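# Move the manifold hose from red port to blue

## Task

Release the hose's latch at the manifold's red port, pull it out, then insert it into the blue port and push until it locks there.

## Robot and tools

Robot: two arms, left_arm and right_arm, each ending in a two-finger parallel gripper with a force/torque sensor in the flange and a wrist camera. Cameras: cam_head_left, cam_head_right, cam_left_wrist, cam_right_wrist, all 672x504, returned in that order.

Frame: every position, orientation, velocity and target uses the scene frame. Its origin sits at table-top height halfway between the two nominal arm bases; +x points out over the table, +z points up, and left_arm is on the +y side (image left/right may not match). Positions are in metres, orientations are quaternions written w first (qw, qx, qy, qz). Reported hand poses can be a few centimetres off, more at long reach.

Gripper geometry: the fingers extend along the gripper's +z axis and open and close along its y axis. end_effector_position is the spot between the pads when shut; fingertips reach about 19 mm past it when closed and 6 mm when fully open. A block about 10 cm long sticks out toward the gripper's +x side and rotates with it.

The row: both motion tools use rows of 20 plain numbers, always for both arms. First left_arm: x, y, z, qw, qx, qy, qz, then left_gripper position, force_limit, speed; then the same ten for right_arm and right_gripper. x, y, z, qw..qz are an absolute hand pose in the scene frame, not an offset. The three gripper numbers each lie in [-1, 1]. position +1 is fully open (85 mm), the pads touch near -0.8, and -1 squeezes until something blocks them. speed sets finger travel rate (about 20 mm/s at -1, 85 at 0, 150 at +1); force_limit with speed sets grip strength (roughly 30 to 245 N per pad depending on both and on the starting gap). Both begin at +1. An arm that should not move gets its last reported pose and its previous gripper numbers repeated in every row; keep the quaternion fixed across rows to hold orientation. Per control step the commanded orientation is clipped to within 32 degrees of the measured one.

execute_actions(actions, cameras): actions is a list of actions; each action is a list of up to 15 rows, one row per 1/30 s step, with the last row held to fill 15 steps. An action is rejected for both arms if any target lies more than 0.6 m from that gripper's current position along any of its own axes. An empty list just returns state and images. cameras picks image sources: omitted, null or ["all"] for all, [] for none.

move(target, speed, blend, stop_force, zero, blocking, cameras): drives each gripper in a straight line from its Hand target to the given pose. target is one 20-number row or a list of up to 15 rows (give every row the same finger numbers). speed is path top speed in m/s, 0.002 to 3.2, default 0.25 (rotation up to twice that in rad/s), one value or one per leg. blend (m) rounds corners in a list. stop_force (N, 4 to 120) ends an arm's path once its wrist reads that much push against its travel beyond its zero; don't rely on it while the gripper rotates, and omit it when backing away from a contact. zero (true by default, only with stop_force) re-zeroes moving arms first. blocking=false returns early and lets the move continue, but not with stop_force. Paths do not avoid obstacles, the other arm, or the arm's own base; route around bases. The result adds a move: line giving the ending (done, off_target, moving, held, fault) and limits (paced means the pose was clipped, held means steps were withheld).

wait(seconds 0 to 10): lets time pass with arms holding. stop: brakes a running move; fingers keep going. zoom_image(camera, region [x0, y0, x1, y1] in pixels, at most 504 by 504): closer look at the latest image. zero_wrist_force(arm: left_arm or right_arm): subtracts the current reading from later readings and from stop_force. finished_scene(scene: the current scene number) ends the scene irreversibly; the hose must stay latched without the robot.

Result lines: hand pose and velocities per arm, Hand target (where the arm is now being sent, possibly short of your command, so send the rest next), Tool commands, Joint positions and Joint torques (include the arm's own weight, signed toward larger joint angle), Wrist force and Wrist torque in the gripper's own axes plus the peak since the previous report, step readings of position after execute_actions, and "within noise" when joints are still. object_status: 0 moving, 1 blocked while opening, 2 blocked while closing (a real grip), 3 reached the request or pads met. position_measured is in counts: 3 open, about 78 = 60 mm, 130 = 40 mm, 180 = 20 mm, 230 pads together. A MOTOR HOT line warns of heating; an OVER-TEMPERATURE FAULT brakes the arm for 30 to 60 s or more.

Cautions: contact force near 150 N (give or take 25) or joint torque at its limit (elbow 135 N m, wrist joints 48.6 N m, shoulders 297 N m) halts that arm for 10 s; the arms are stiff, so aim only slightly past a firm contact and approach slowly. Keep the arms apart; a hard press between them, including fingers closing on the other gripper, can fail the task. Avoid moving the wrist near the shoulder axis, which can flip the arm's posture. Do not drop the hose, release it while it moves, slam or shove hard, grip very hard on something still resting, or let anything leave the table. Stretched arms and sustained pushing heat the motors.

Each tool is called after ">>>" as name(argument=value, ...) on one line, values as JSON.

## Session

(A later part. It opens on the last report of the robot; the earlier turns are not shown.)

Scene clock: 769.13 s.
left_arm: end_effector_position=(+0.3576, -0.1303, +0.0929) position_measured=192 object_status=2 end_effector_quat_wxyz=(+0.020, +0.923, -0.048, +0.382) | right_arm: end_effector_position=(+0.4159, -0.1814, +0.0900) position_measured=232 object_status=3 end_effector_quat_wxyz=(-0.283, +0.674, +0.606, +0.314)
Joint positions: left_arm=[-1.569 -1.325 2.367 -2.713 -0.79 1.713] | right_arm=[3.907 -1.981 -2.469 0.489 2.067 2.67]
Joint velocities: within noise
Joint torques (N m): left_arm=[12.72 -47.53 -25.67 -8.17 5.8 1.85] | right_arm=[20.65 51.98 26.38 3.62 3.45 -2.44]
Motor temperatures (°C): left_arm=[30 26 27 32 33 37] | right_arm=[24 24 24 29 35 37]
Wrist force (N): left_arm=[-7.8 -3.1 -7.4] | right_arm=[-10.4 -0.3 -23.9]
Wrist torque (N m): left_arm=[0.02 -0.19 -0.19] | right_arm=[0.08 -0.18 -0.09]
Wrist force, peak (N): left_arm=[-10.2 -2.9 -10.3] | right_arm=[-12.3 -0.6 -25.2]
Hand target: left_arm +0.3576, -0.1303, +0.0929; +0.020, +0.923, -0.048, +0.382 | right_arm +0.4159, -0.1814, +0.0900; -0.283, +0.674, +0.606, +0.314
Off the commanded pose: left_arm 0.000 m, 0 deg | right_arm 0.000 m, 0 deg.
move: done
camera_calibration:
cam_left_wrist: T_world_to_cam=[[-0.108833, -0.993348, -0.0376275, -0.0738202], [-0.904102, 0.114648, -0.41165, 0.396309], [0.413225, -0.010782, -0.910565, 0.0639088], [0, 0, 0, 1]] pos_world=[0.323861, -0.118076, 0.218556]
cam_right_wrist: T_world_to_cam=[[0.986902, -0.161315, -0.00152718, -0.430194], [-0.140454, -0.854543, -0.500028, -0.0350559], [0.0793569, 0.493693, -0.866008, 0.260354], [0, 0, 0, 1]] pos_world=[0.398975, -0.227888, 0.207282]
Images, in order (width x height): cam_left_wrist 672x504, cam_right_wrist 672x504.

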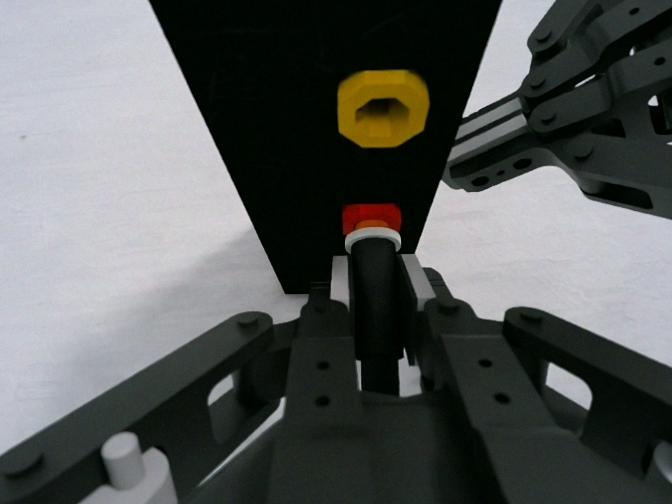

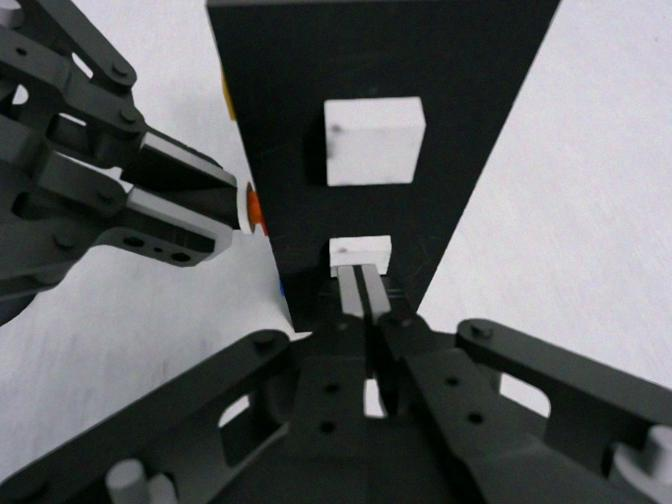

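>>> move(target=[0.3119, -0.1255, 0.0929, 0.02003, 0.92261, -0.04836, 0.38216, -1, -0.5, -1, 0.4159, -0.1814, 0.0900, -0.28279, 0.67352, 0.60644, 0.31407, -1, -1, 0], speed=0.03, stop_force=20, cameras=["cam_left_wrist", "cam_right_wrist", "cam_head_left"])

>>> zoom_image(camera="cam_left_wrist", region=[260, 60, 480, 280])

>>> zoom_image(camera="cam_right_wrist", region=[60, 60, 360, 310])

Scene clock: 779.30 s.
left_arm: end_effector_position=(+0.3119, -0.1255, +0.0929) position_measured=192 object_status=2 end_effector_quat_wxyz=(+0.020, +0.923, -0.048, +0.382) | right_arm: end_effector_position=(+0.4159, -0.1814, +0.0900) position_measured=232 object_status=3 end_effector_quat_wxyz=(-0.283, +0.674, +0.606, +0.314)
Joint positions: left_arm=[-1.653 -1.367 2.394 -2.615 -0.786 1.595] | right_arm=[3.907 -1.981 -2.469 0.489 2.067 2.67]
Joint velocities: within noise
Joint torques (N m): left_arm=[12.92 -25.03 -38.15 -6.65 3.26 1.6] | right_arm=[28.41 34.51 26.53 4.48 5.36 1.01]
Motor temperatures (°C): left_arm=[30 26 27 32 33 37] | right_arm=[24 24 24 29 35 37]
Wrist force (N): left_arm=[-0.7 0.7 0.4] | right_arm=[-11.1 0.2 -23.7]
Wrist torque (N m): left_arm=[-0.06 -0.03 -0.13] | right_arm=[0.07 -0.10 -0.09]
Wrist force, peak (N): left_arm=[-9.0 -2.7 -9.0] | right_arm=[-11.3 0.3 -24.0]
Hand target: left_arm +0.3119, -0.1255, +0.0929; +0.020, +0.923, -0.048, +0.382 | right_arm +0.4159, -0.1814, +0.0900; -0.283, +0.674, +0.606, +0.314
Off the commanded pose: left_arm 0.000 m, 0 deg | right_arm 0.000 m, 0 deg.
move: done
camera_calibration:
cam_left_wrist: T_world_to_cam=[[-0.108744, -0.993359, -0.037586, -0.0739613], [-0.904113, 0.11455, -0.411653, 0.354423], [0.413224, -0.0107826, -0.910565, 0.0828462], [0, 0, 0, 1]] pos_world=[0.278161, -0.113176, 0.218556]
cam_right_wrist: T_world_to_cam=[[0.986902, -0.161315, -0.00152727, -0.430095], [-0.140454, -0.854543, -0.500028, -0.0351199], [0.0793569, 0.493693, -0.866008, 0.260275], [0, 0, 0, 1]] pos_world=[0.398875, -0.227888, 0.207182]
Images, in order (width x height): cam_head_left 672x504, cam_left_wrist 672x504, cam_right_wrist 672x504.

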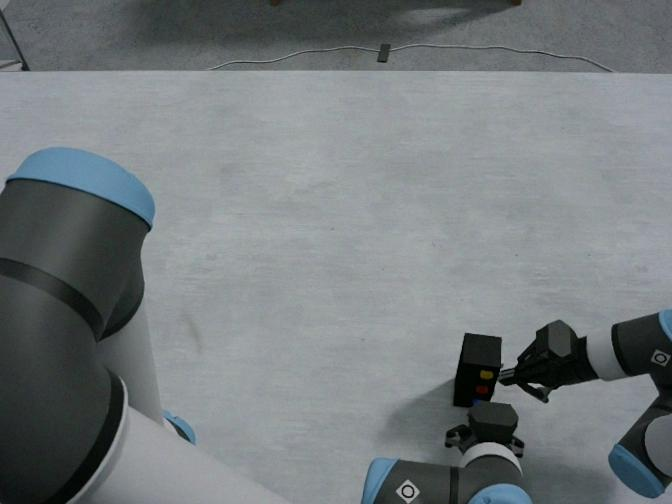

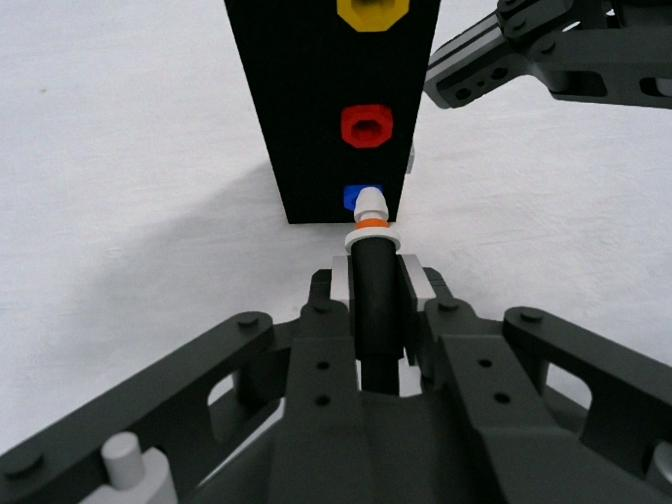

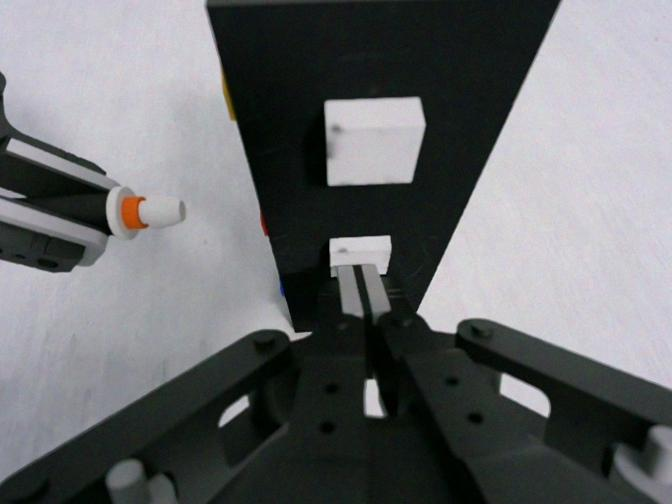

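Scaled by 2.291 from the camera's 672x504 image, which has a finer 960x720 frame.

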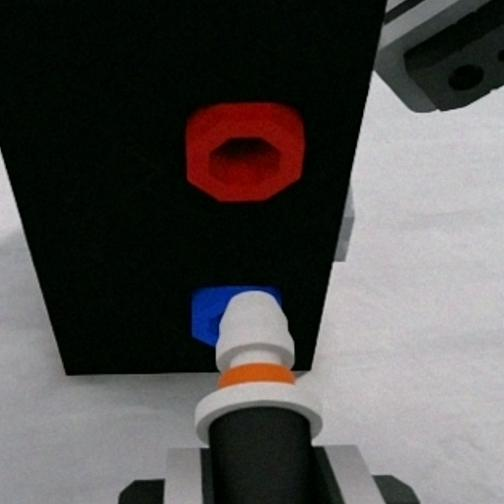

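Scaled by 1.680 from the camera's 672x504 image, which has a finer 960x720 frame.

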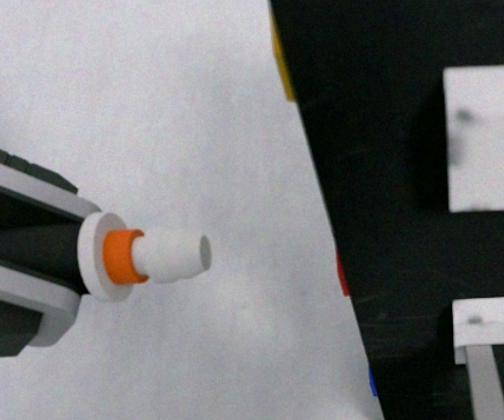

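>>> move(target=[[0.3119, -0.1255, 0.0929, 0.02003, 0.92261, -0.04836, 0.38216, -1, -0.5, -1, 0.4110, -0.2293, 0.1000, -0.28279, 0.67352, 0.60644, 0.31407, -1, -1, 0], [0.3119, -0.1255, 0.0929, 0.02003, 0.92261, -0.04836, 0.38216, -1, -0.5, -1, 0.3713, -0.2518, 0.1582, -0.36248, 0.62466, 0.56245, 0.40257, -1, -1, 0]], speed=[0.08, 0.12], blend=[0.01, 0])

>>> zoom_image(camera="cam_right_wrist", region=[150, 80, 490, 330])

>>> zoom_image(camera="cam_left_wrist", region=[200, 0, 500, 300])

Scene clock: 811.27 s.
left_arm: end_effector_position=(+0.3119, -0.1255, +0.0929) position_measured=192 object_status=2 end_effector_quat_wxyz=(+0.020, +0.923, -0.048, +0.382) | right_arm: end_effector_position=(+0.3713, -0.2519, +0.1581) position_measured=232 object_status=3 end_effector_quat_wxyz=(-0.362, +0.625, +0.562, +0.402)
Joint positions: left_arm=[-1.653 -1.367 2.394 -2.615 -0.786 1.595] | right_arm=[3.794 -1.987 -2.592 0.867 2.27 2.751]
Joint velocities: within noise
Joint torques (N m): left_arm=[12.14 -27.1 -36.04 -4.21 1.66 1.87] | right_arm=[17.79 64.77 18.95 5.97 -1.06 -2.63]
Motor temperatures (°C): left_arm=[30 26 27 32 33 37] | right_arm=[24 24 24 29 35 37]
Wrist force (N): left_arm=[-0.9 0.7 0.5] | right_arm=[-0.5 0.5 2.2]
Wrist torque (N m): left_arm=[-0.06 0.01 -0.14] | right_arm=[0.02 -0.03 -0.10]
Wrist force, peak (N): left_arm=[-1.1 0.7 0.7] | right_arm=[-10.9 0.3 -24.3]
Hand target: left_arm +0.3119, -0.1255, +0.0929; +0.020, +0.923, -0.048, +0.382 | right_arm +0.3713, -0.2518, +0.1582; -0.362, +0.625, +0.562, +0.403
Off the commanded pose: left_arm 0.000 m, 0 deg | right_arm 0.000 m, 0 deg.
move: done
camera_calibration:
cam_left_wrist: T_world_to_cam=[[-0.108744, -0.993359, -0.037586, -0.0740606], [-0.904113, 0.11455, -0.411653, 0.354434], [0.413224, -0.0107826, -0.910565, 0.0828451], [0, 0, 0, 1]] pos_world=[0.278161, -0.113276, 0.218556]
cam_right_wrist: T_world_to_cam=[[0.98714, -0.158942, -0.017106, -0.394399], [-0.123356, -0.689297, -0.7139, 0.00147125], [0.101677, 0.706829, -0.700039, 0.376744], [0, 0, 0, 1]] pos_world=[0.351202, -0.327966, 0.258039]

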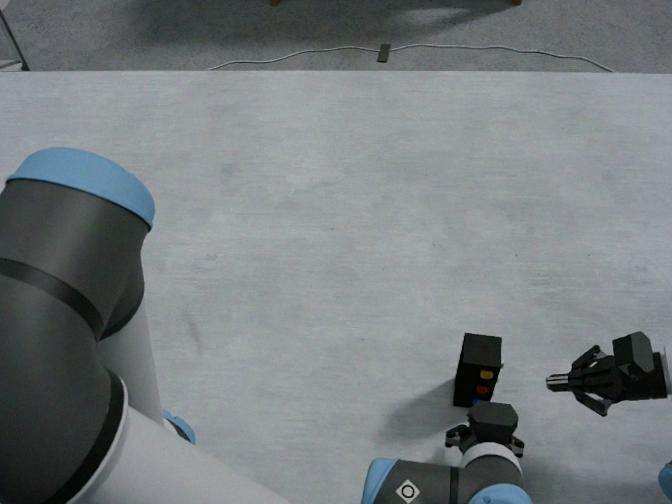

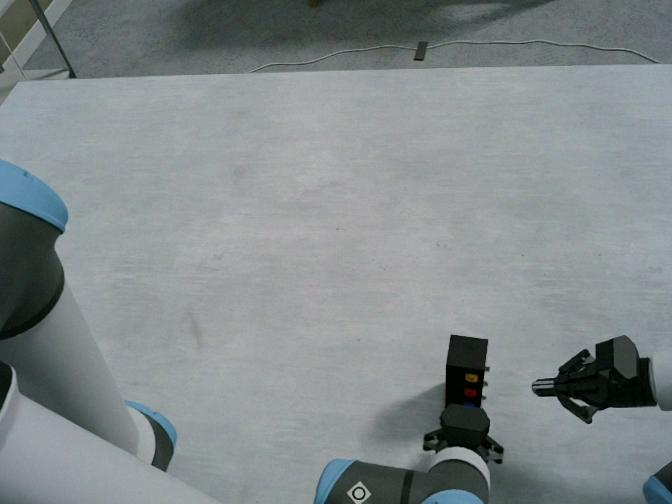

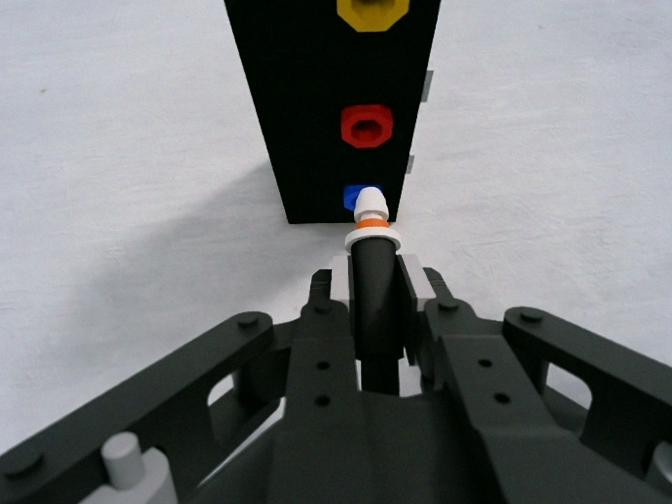

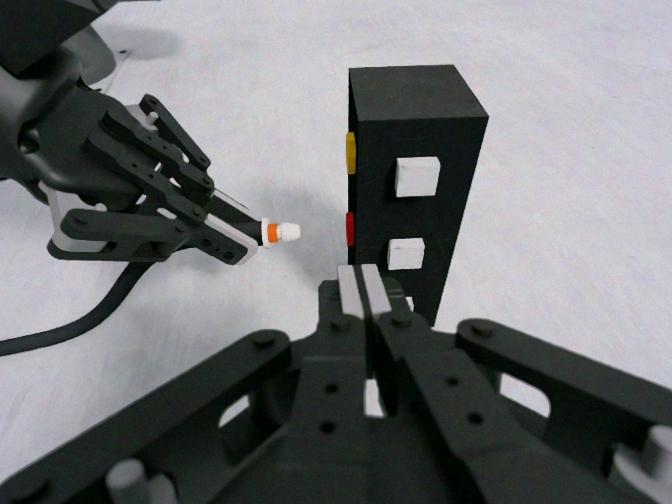

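Scaled by 1.482 from the camera's 672x504 image, which has a finer 960x720 frame.

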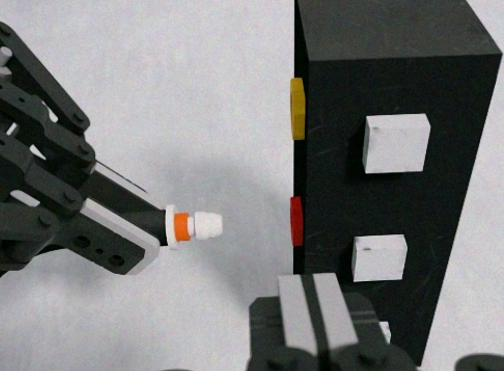

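Scaled by 1.680 from the camera's 672x504 image, which has a finer 960x720 frame.

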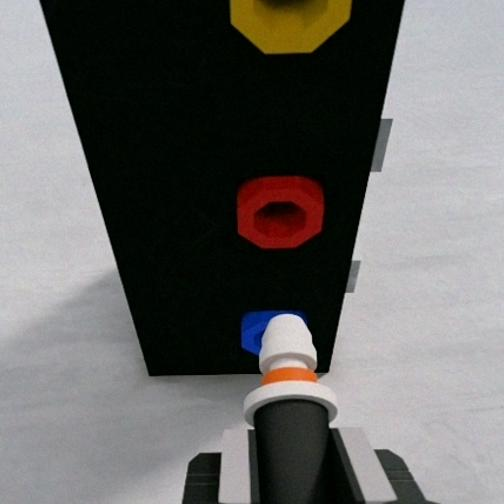

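>>> move(target=[0.3119, -0.1255, 0.0929, 0.02003, 0.92261, -0.04836, 0.38216, -1, -0.5, -1, 0.3713, -0.2518, 0.1582, -0.36248, 0.62466, 0.56245, 0.40257, 1, -1, 0], speed=0.1, cameras=["cam_left_wrist", "cam_right_wrist"])

>>> zoom_image(camera="cam_right_wrist", region=[230, 180, 490, 360])

>>> zoom_image(camera="cam_left_wrist", region=[290, 80, 450, 280])

Scene clock: 822.50 s.
left_arm: end_effector_position=(+0.3119, -0.1255, +0.0929) position_measured=192 object_status=2 end_effector_quat_wxyz=(+0.020, +0.923, -0.048, +0.382) | right_arm: end_effector_position=(+0.3713, -0.2518, +0.1582) position_measured=3 object_status=0 end_effector_quat_wxyz=(-0.362, +0.625, +0.562, +0.403)
Joint positions: left_arm=[-1.653 -1.367 2.394 -2.615 -0.786 1.595] | right_arm=[3.794 -1.987 -2.592 0.867 2.27 2.751]
Joint velocities: within noise
Joint torques (N m): left_arm=[11.29 -27.87 -35.27 -3.38 1.79 1.77] | right_arm=[14.58 65.2 8.92 2.73 -0.88 -3.31]
Motor temperatures (°C): left_arm=[30 26 27 32 33 37] | right_arm=[24 24 24 29 35 37]
Wrist force (N): left_arm=[-0.8 0.5 0.5] | right_arm=[0.0 0.5 2.4]
Wrist torque (N m): left_arm=[-0.09 -0.01 -0.14] | right_arm=[0.03 -0.08 -0.10]
Wrist force, peak (N): left_arm=[-1.0 0.9 0.7] | right_arm=[-0.2 0.8 2.8]
Hand target: left_arm +0.3119, -0.1255, +0.0929; +0.020, +0.923, -0.048, +0.382 | right_arm +0.3713, -0.2518, +0.1582; -0.362, +0.625, +0.562, +0.403
Off the commanded pose: left_arm 0.000 m, 0 deg | right_arm 0.000 m, 0 deg.
move: done
camera_calibration:
cam_left_wrist: T_world_to_cam=[[-0.108744, -0.993359, -0.037586, -0.0740606], [-0.904113, 0.11455, -0.411653, 0.354434], [0.413224, -0.0107826, -0.910565, 0.0828451], [0, 0, 0, 1]] pos_world=[0.278161, -0.113276, 0.218556]
cam_right_wrist: T_world_to_cam=[[0.987168, -0.15879, -0.0168598, -0.394405], [-0.123046, -0.689135, -0.71411, 0.00168197], [0.101775, 0.707021, -0.69983, 0.376787], [0, 0, 0, 1]] pos_world=[0.351203, -0.327865, 0.258238]
Images, in order (width x height): cam_left_wrist 672x504, cam_right_wrist 672x504.

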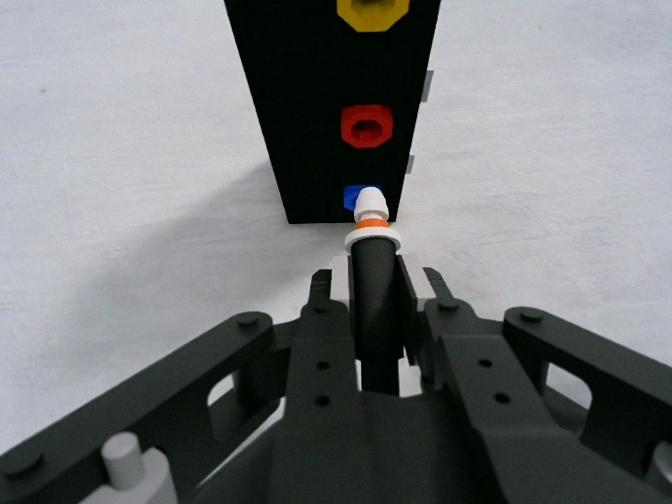

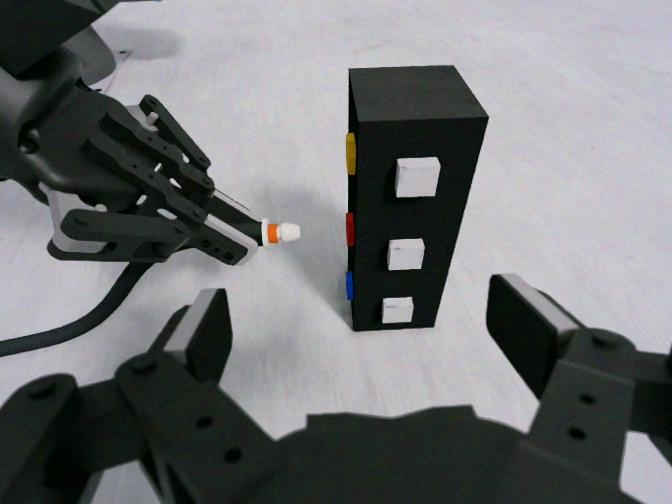

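Scaled by 1.938 from the camera's 672x504 image, which has a finer 960x720 frame.

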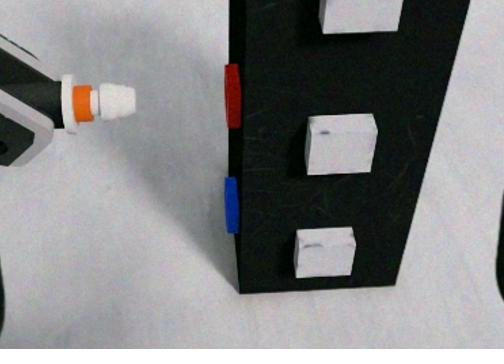

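Scaled by 2.520 from the camera's 672x504 image, which has a finer 960x720 frame.

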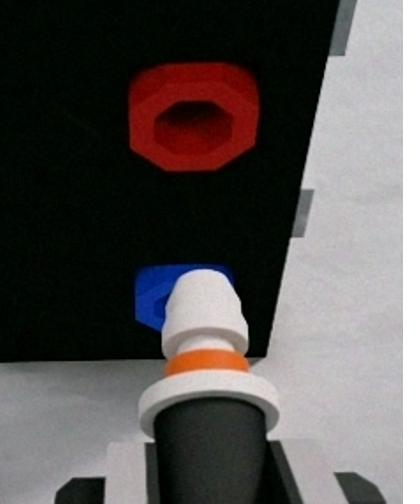

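>>> move(target=[[0.3119, -0.1255, 0.0929, 0.02003, 0.92261, -0.04836, 0.38216, -0.97, 0.05, -1, 0.3713, -0.2518, 0.1582, -0.36248, 0.62466, 0.56245, 0.40257, 1, -1, 0], [0.3119, -0.1255, 0.0379, 0.02003, 0.92261, -0.04836, 0.38216, -0.97, 0.05, -1, 0.3713, -0.2518, 0.1582, -0.36248, 0.62466, 0.56245, 0.40257, 1, -1, 0]], speed=0.06, cameras=["cam_left_wrist", "cam_right_wrist"])

>>> zoom_image(camera="cam_right_wrist", region=[230, 180, 490, 360])

>>> zoom_image(camera="cam_left_wrist", region=[290, 80, 450, 280])

Scene clock: 851.73 s.
left_arm: end_effector_position=(+0.3119, -0.1254, +0.0378) position_measured=194 object_status=2 end_effector_quat_wxyz=(+0.020, +0.923, -0.048, +0.382) | right_arm: end_effector_position=(+0.3713, -0.2518, +0.1582) position_measured=3 object_status=3 end_effector_quat_wxyz=(-0.362, +0.625, +0.562, +0.403)
Joint positions: left_arm=[-1.653 -1.248 2.414 -2.753 -0.786 1.595] | right_arm=[3.794 -1.987 -2.592 0.867 2.27 2.751]
Joint velocities: within noise
Joint torques (N m): left_arm=[-3.4 -57.37 -25.22 -2.61 2.27 2.01] | right_arm=[11.11 64.05 7.93 3.88 -0.78 -3.63]
Motor temperatures (°C): left_arm=[30 26 27 32 33 37] | right_arm=[24 24 24 29 34 37]
Wrist force (N): left_arm=[0.2 0.7 -0.7] | right_arm=[-0.7 0.8 1.9]
Wrist torque (N m): left_arm=[-0.05 -0.22 -0.17] | right_arm=[0.09 0.02 -0.10]
Wrist force, peak (N): left_arm=[1.6 0.7 -0.1] | right_arm=[-0.4 1.1 2.5]
Hand target: left_arm +0.3119, -0.1255, +0.0379; +0.020, +0.923, -0.048, +0.382 | right_arm +0.3713, -0.2518, +0.1582; -0.362, +0.625, +0.562, +0.403
Off the commanded pose: left_arm 0.000 m, 0 deg | right_arm 0.000 m, 0 deg.
move: done
camera_calibration:
cam_left_wrist: T_world_to_cam=[[-0.108753, -0.99335, -0.0378093, -0.0759926], [-0.904111, 0.114651, -0.411629, 0.331748], [0.413226, -0.010582, -0.910567, 0.0326962], [0, 0, 0, 1]] pos_world=[0.278161, -0.113176, 0.163456]
cam_right_wrist: T_world_to_cam=[[0.987168, -0.15879, -0.0168598, -0.394405], [-0.123046, -0.689135, -0.71411, 0.00168197], [0.101775, 0.707021, -0.69983, 0.376787], [0, 0, 0, 1]] pos_world=[0.351203, -0.327865, 0.258238]
Images, in order (width x height): cam_left_wrist 672x504, cam_right_wrist 672x504.

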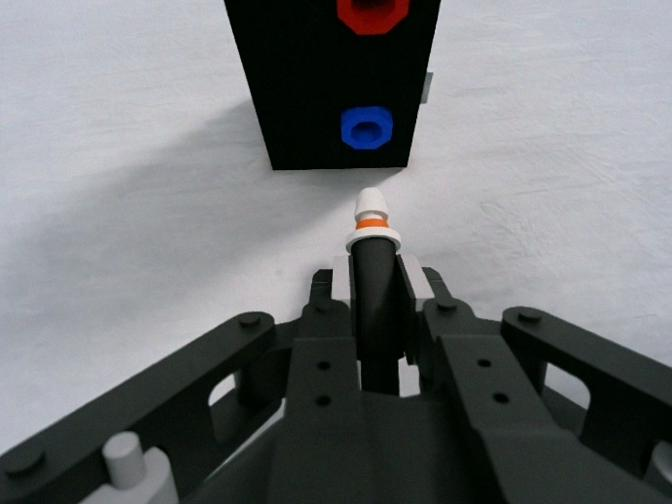

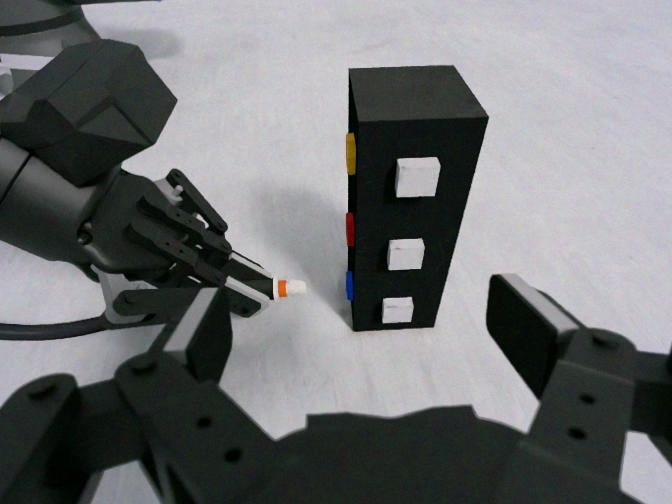

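Scaled by 1.938 from the camera's 672x504 image, which has a finer 960x720 frame.

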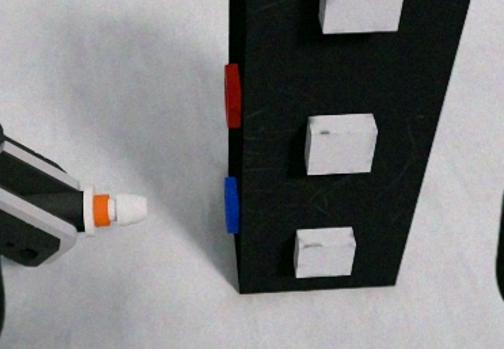

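Scaled by 2.520 from the camera's 672x504 image, which has a finer 960x720 frame.

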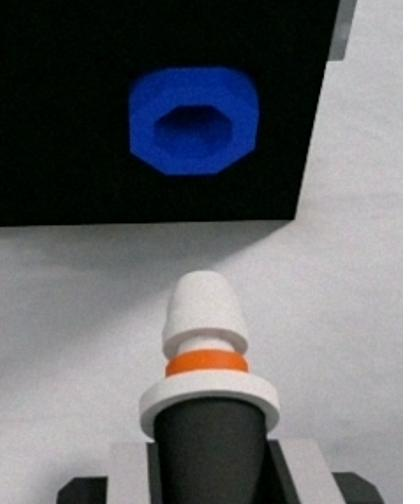

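>>> zoom_image(camera="cam_right_wrist", region=[260, 250, 370, 330])

>>> zoom_image(camera="cam_left_wrist", region=[330, 90, 410, 190])

Scaled by 4.582 from the camera's 672x504 image, which has a finer 960x720 frame.

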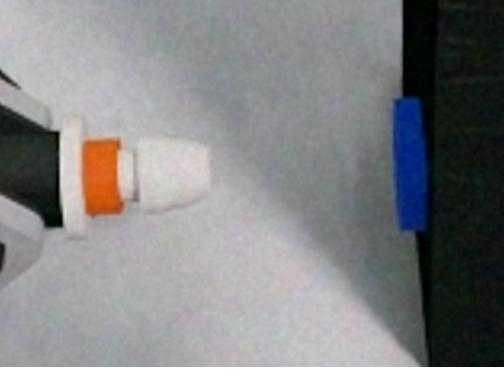

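Scaled by 5.040 from the camera's 672x504 image, which has a finer 960x720 frame.

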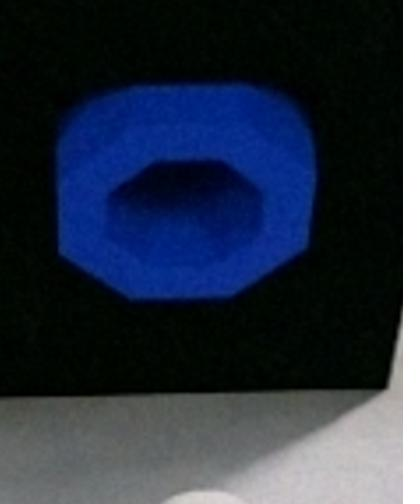

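>>> zoom_image(camera="cam_right_wrist", region=[264, 268, 314, 308])

>>> zoom_image(camera="cam_right_wrist", region=[330, 262, 380, 312])

>>> zoom_image(camera="cam_left_wrist", region=[335, 180, 415, 260])

Scaled by 10.080 from the camera's 672x504 image, which has a finer 960x720 frame.

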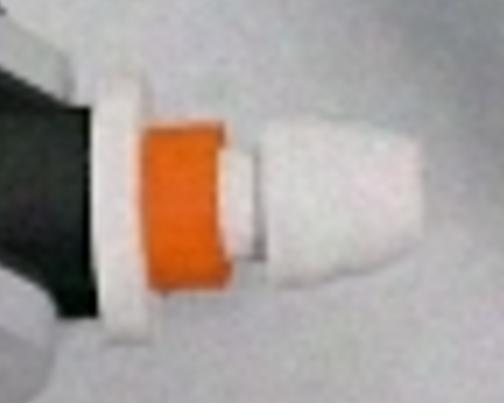

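Scaled by 10.080 from the camera's 672x504 image, which has a finer 960x720 frame.

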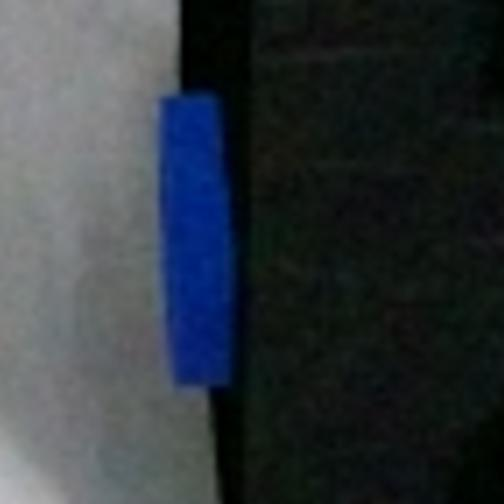

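Scaled by 6.300 from the camera's 672x504 image, which has a finer 960x720 frame.

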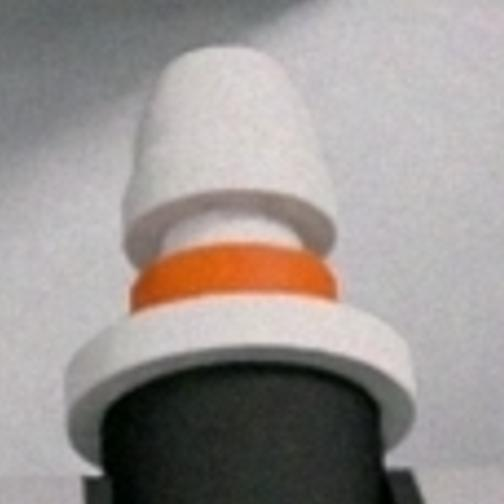

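>>> zoom_image(camera="cam_right_wrist", region=[330, 206, 380, 256])

>>> zoom_image(camera="cam_right_wrist", region=[330, 128, 380, 178])

Scaled by 10.080 from the camera's 672x504 image, which has a finer 960x720 frame.

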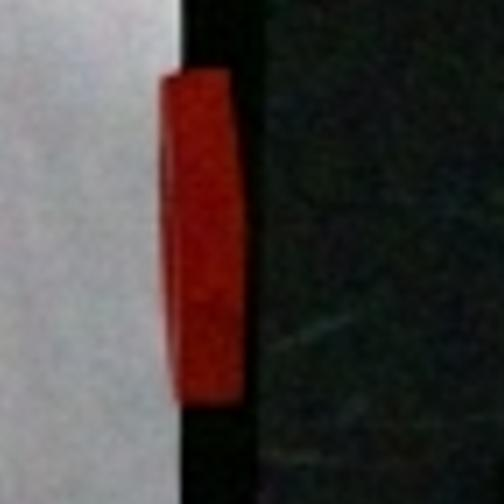

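Scaled by 10.080 from the camera's 672x504 image, which has a finer 960x720 frame.

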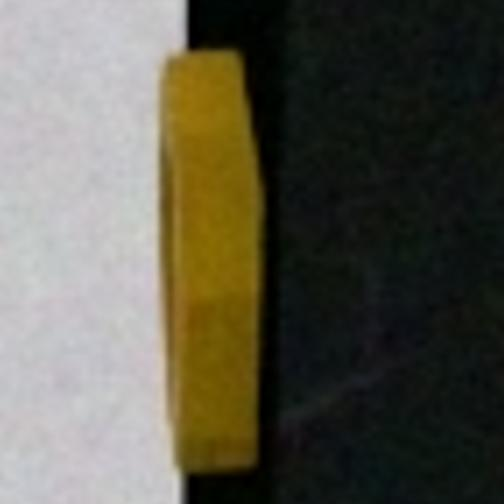

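>>> move(target=[0.3358, -0.1280, 0.0373, 0.02003, 0.92261, -0.04836, 0.38216, -0.97, 0.05, -1, 0.3713, -0.2518, 0.1582, -0.36248, 0.62466, 0.56245, 0.40257, 1, -1, 0], speed=0.04, stop_force=10, cameras=["cam_left_wrist", "cam_right_wrist"])

>>> zoom_image(camera="cam_right_wrist", region=[280, 250, 380, 320])

>>> zoom_image(camera="cam_left_wrist", region=[320, 130, 420, 250])

Scene clock: 952.10 s.
left_arm: end_effector_position=(+0.3358, -0.1280, +0.0373) position_measured=194 object_status=2 end_effector_quat_wxyz=(+0.020, +0.923, -0.048, +0.382) | right_arm: end_effector_position=(+0.3713, -0.2518, +0.1582) position_measured=3 object_status=3 end_effector_quat_wxyz=(-0.362, +0.625, +0.562, +0.403)
Joint positions: left_arm=[-1.609 -1.227 2.399 -2.804 -0.787 1.658] | right_arm=[3.794 -1.987 -2.592 0.867 2.27 2.751]
Joint velocities: within noise
Joint torques (N m): left_arm=[-14.46 -62.6 -10.07 -3.13 2.91 1.14] | right_arm=[7.46 63.57 7.68 4.97 -0.34 -3.39]
Motor temperatures (°C): left_arm=[30 26 27 32 33 37] | right_arm=[24 24 24 29 34 37]
Wrist force (N): left_arm=[1.1 1.0 -0.6] | right_arm=[-0.1 0.8 2.4]
Wrist torque (N m): left_arm=[0.03 -0.21 -0.16] | right_arm=[0.08 -0.07 -0.10]
Wrist force, peak (N): left_arm=[-0.8 1.0 -1.6] | right_arm=[-0.6 0.9 2.5]
Hand target: left_arm +0.3358, -0.1280, +0.0373; +0.020, +0.923, -0.048, +0.382 | right_arm +0.3713, -0.2518, +0.1582; -0.362, +0.625, +0.562, +0.403
Off the commanded pose: left_arm 0.000 m, 0 deg | right_arm 0.000 m, 0 deg.
move: done
camera_calibration:
cam_left_wrist: T_world_to_cam=[[-0.108744, -0.993359, -0.037586, -0.0760348], [-0.904113, 0.11455, -0.411653, 0.353441], [0.413224, -0.0107826, -0.910565, 0.0223146], [0, 0, 0, 1]] pos_world=[0.302061, -0.115776, 0.162956]
cam_right_wrist: T_world_to_cam=[[0.987168, -0.15879, -0.0168598, -0.394405], [-0.123046, -0.689135, -0.71411, 0.00168197], [0.101775, 0.707021, -0.69983, 0.376787], [0, 0, 0, 1]] pos_world=[0.351203, -0.327865, 0.258238]
Images, in order (width x height): cam_left_wrist 672x504, cam_right_wrist 672x504.

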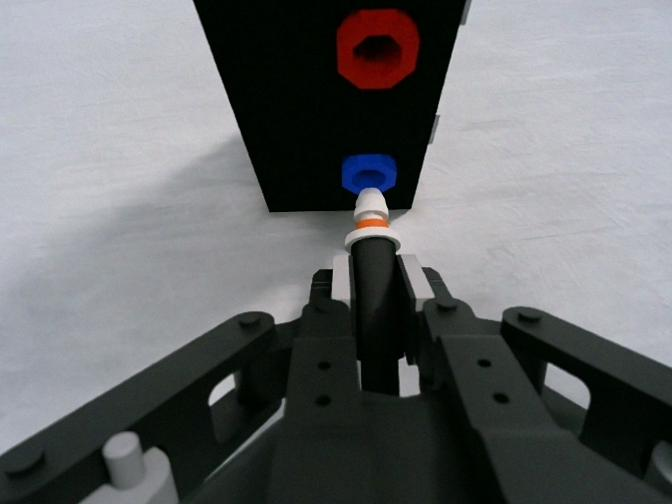

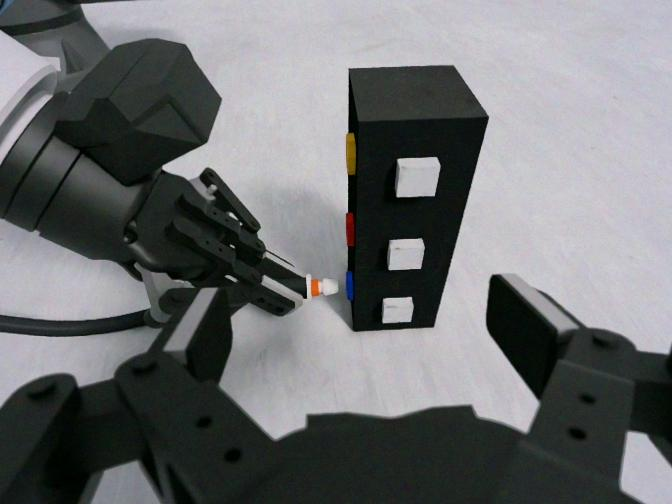

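Scaled by 5.040 from the camera's 672x504 image, which has a finer 960x720 frame.

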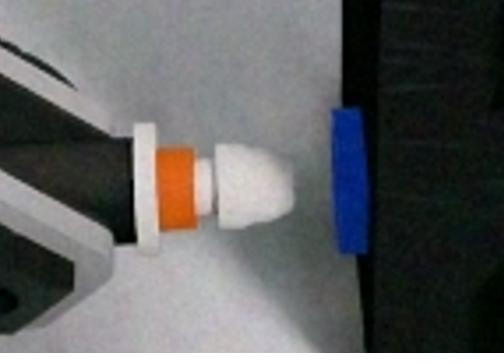

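Scaled by 4.200 from the camera's 672x504 image, which has a finer 960x720 frame.

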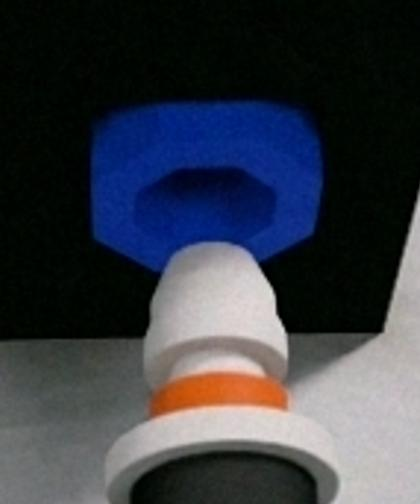

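>>> move(target=[0.3616, -0.1307, 0.0373, 0.02003, 0.92261, -0.04836, 0.38216, -0.97, 0.05, -1, 0.3713, -0.2518, 0.1582, -0.36248, 0.62466, 0.56245, 0.40257, 1, -1, 0], speed=0.01, stop_force=12, cameras=["cam_left_wrist", "cam_right_wrist"])

>>> zoom_image(camera="cam_right_wrist", region=[280, 250, 380, 320])

>>> zoom_image(camera="cam_left_wrist", region=[320, 130, 420, 250])

Scene clock: 975.97 s.
left_arm: end_effector_position=(+0.3512, -0.1296, +0.0373) position_measured=194 object_status=2 end_effector_quat_wxyz=(+0.020, +0.923, -0.048, +0.382) | right_arm: end_effector_position=(+0.3713, -0.2518, +0.1582) position_measured=3 object_status=3 end_effector_quat_wxyz=(-0.362, +0.625, +0.562, +0.403)
Joint positions: left_arm=[-1.581 -1.214 2.388 -2.835 -0.789 1.697] | right_arm=[3.794 -1.987 -2.592 0.867 2.27 2.751]
Joint velocities: within noise
Joint torques (N m): left_arm=[-16.86 -64.81 -12.27 -4.2 3.49 -0.59] | right_arm=[4.2 61.96 7.77 5.52 -0.08 -3.55]
Motor temperatures (°C): left_arm=[30 26 27 32 32 37] | right_arm=[24 24 24 29 34 37]
Wrist force (N): left_arm=[2.2 -1.5 2.5] | right_arm=[-0.4 1.0 2.3]
Wrist torque (N m): left_arm=[0.02 -0.28 -0.21] | right_arm=[0.11 -0.02 -0.10]
Wrist force, peak (N): left_arm=[-7.2 0.2 -8.7] | right_arm=[-0.3 0.6 2.7]
Hand target: left_arm +0.3512, -0.1296, +0.0373; +0.020, +0.923, -0.048, +0.382 | right_arm +0.3713, -0.2518, +0.1582; -0.362, +0.625, +0.562, +0.403
Off the commanded pose: left_arm 0.010 m, 0 deg | right_arm 0.000 m, 0 deg.
move: contact (left_arm)
camera_calibration:
cam_left_wrist: T_world_to_cam=[[-0.108748, -0.993359, -0.0375846, -0.0759483], [-0.90413, 0.114554, -0.411615, 0.367547], [0.413186, -0.0107809, -0.910583, 0.0159487], [0, 0, 0, 1]] pos_world=[0.317461, -0.117376, 0.162956]
cam_right_wrist: T_world_to_cam=[[0.987168, -0.15879, -0.0168598, -0.394405], [-0.123046, -0.689135, -0.71411, 0.00168197], [0.101775, 0.707021, -0.69983, 0.376787], [0, 0, 0, 1]] pos_world=[0.351203, -0.327865, 0.258238]
Images, in order (width x height): cam_left_wrist 672x504, cam_right_wrist 672x504.

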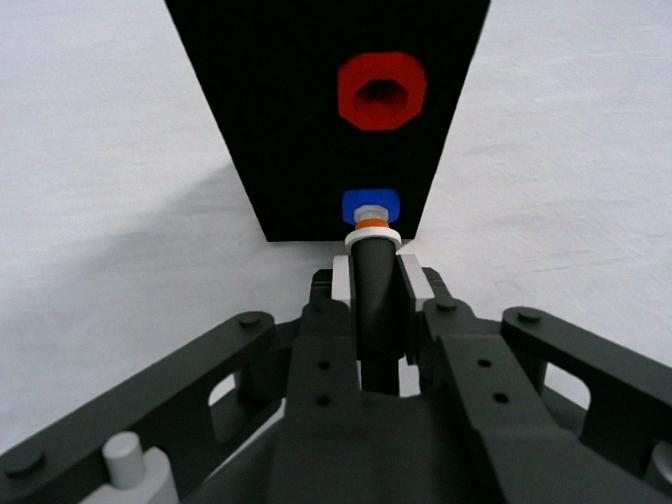

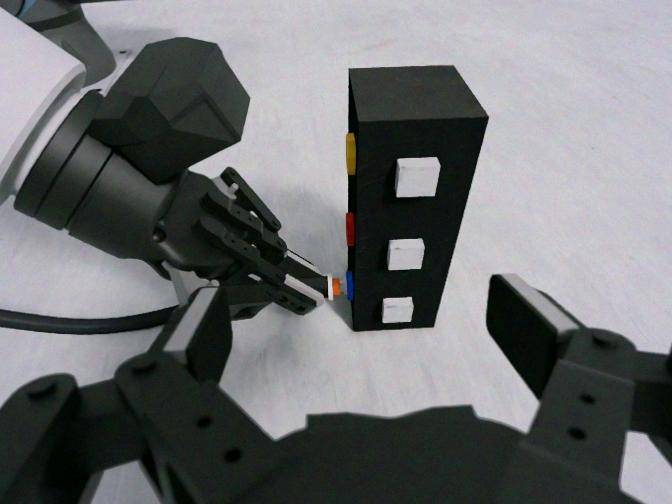

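Scaled by 5.040 from the camera's 672x504 image, which has a finer 960x720 frame.

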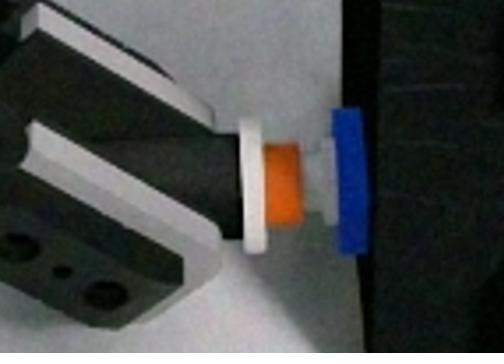

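Scaled by 4.200 from the camera's 672x504 image, which has a finer 960x720 frame.

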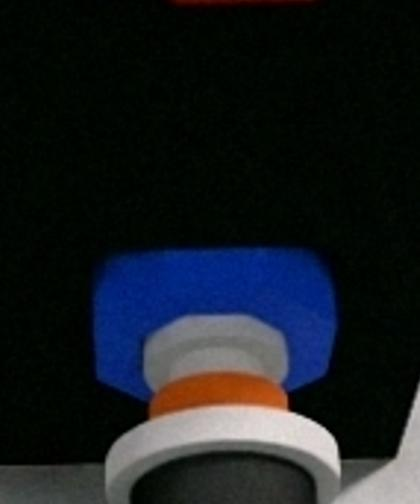

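>>> move(target=[0.3616, -0.1307, 0.0373, 0.02003, 0.92261, -0.04836, 0.38216, -0.97, 0.05, -1, 0.3713, -0.2518, 0.1582, -0.36248, 0.62466, 0.56245, 0.40257, 1, -1, 0], speed=0.006, stop_force=25, cameras=["cam_left_wrist", "cam_right_wrist"])

>>> zoom_image(camera="cam_right_wrist", region=[280, 250, 380, 320])

>>> zoom_image(camera="cam_left_wrist", region=[320, 130, 420, 250])

Scene clock: 986.63 s.
left_arm: end_effector_position=(+0.3524, -0.1297, +0.0373) position_measured=194 object_status=2 end_effector_quat_wxyz=(+0.020, +0.923, -0.048, +0.382) | right_arm: end_effector_position=(+0.3713, -0.2518, +0.1582) position_measured=3 object_status=3 end_effector_quat_wxyz=(-0.362, +0.625, +0.562, +0.403)
Joint positions: left_arm=[-1.579 -1.213 2.388 -2.837 -0.79 1.7] | right_arm=[3.794 -1.987 -2.592 0.867 2.27 2.751]
Joint velocities: within noise
Joint torques (N m): left_arm=[-9.78 -66.9 -14.39 -4.59 6.54 -2.1] | right_arm=[1.34 62.63 7.46 5.29 0.09 -3.4]
Motor temperatures (°C): left_arm=[30 26 27 32 32 37] | right_arm=[24 24 24 29 34 37]
Wrist force (N): left_arm=[-7.2 -2.7 -6.0] | right_arm=[-0.2 0.8 2.2]
Wrist torque (N m): left_arm=[0.00 -0.35 -0.19] | right_arm=[0.08 -0.05 -0.10]
Wrist force, peak (N): left_arm=[-15.3 -1.5 -17.3] | right_arm=[-0.7 0.7 2.6]
Hand target: left_arm +0.3524, -0.1297, +0.0373; +0.020, +0.923, -0.048, +0.382 | right_arm +0.3713, -0.2518, +0.1582; -0.362, +0.625, +0.562, +0.403
Off the commanded pose: left_arm 0.009 m, 0 deg | right_arm 0.000 m, 0 deg.
move: contact (left_arm)
camera_calibration:
cam_left_wrist: T_world_to_cam=[[-0.108932, -0.993336, -0.0376577, -0.0758338], [-0.904145, 0.114753, -0.411526, 0.368748], [0.413105, -0.0107805, -0.91062, 0.0154421], [0, 0, 0, 1]] pos_world=[0.318761, -0.117477, 0.162955]
cam_right_wrist: T_world_to_cam=[[0.987168, -0.15879, -0.0168598, -0.394405], [-0.123046, -0.689135, -0.71411, 0.00168197], [0.101775, 0.707021, -0.69983, 0.376787], [0, 0, 0, 1]] pos_world=[0.351203, -0.327865, 0.258238]
Images, in order (width x height): cam_left_wrist 672x504, cam_right_wrist 672x504.

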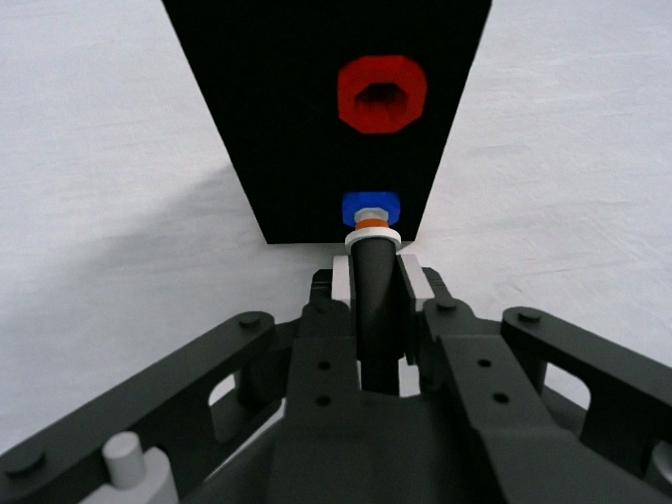

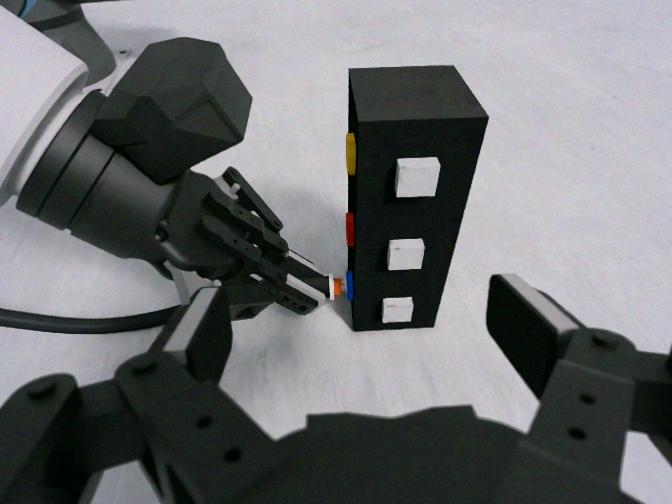

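Scaled by 5.040 from the camera's 672x504 image, which has a finer 960x720 frame.

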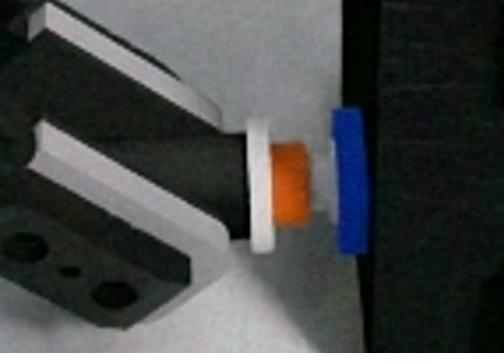

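Scaled by 4.200 from the camera's 672x504 image, which has a finer 960x720 frame.

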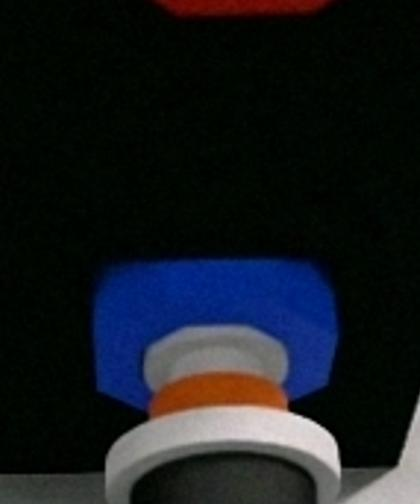

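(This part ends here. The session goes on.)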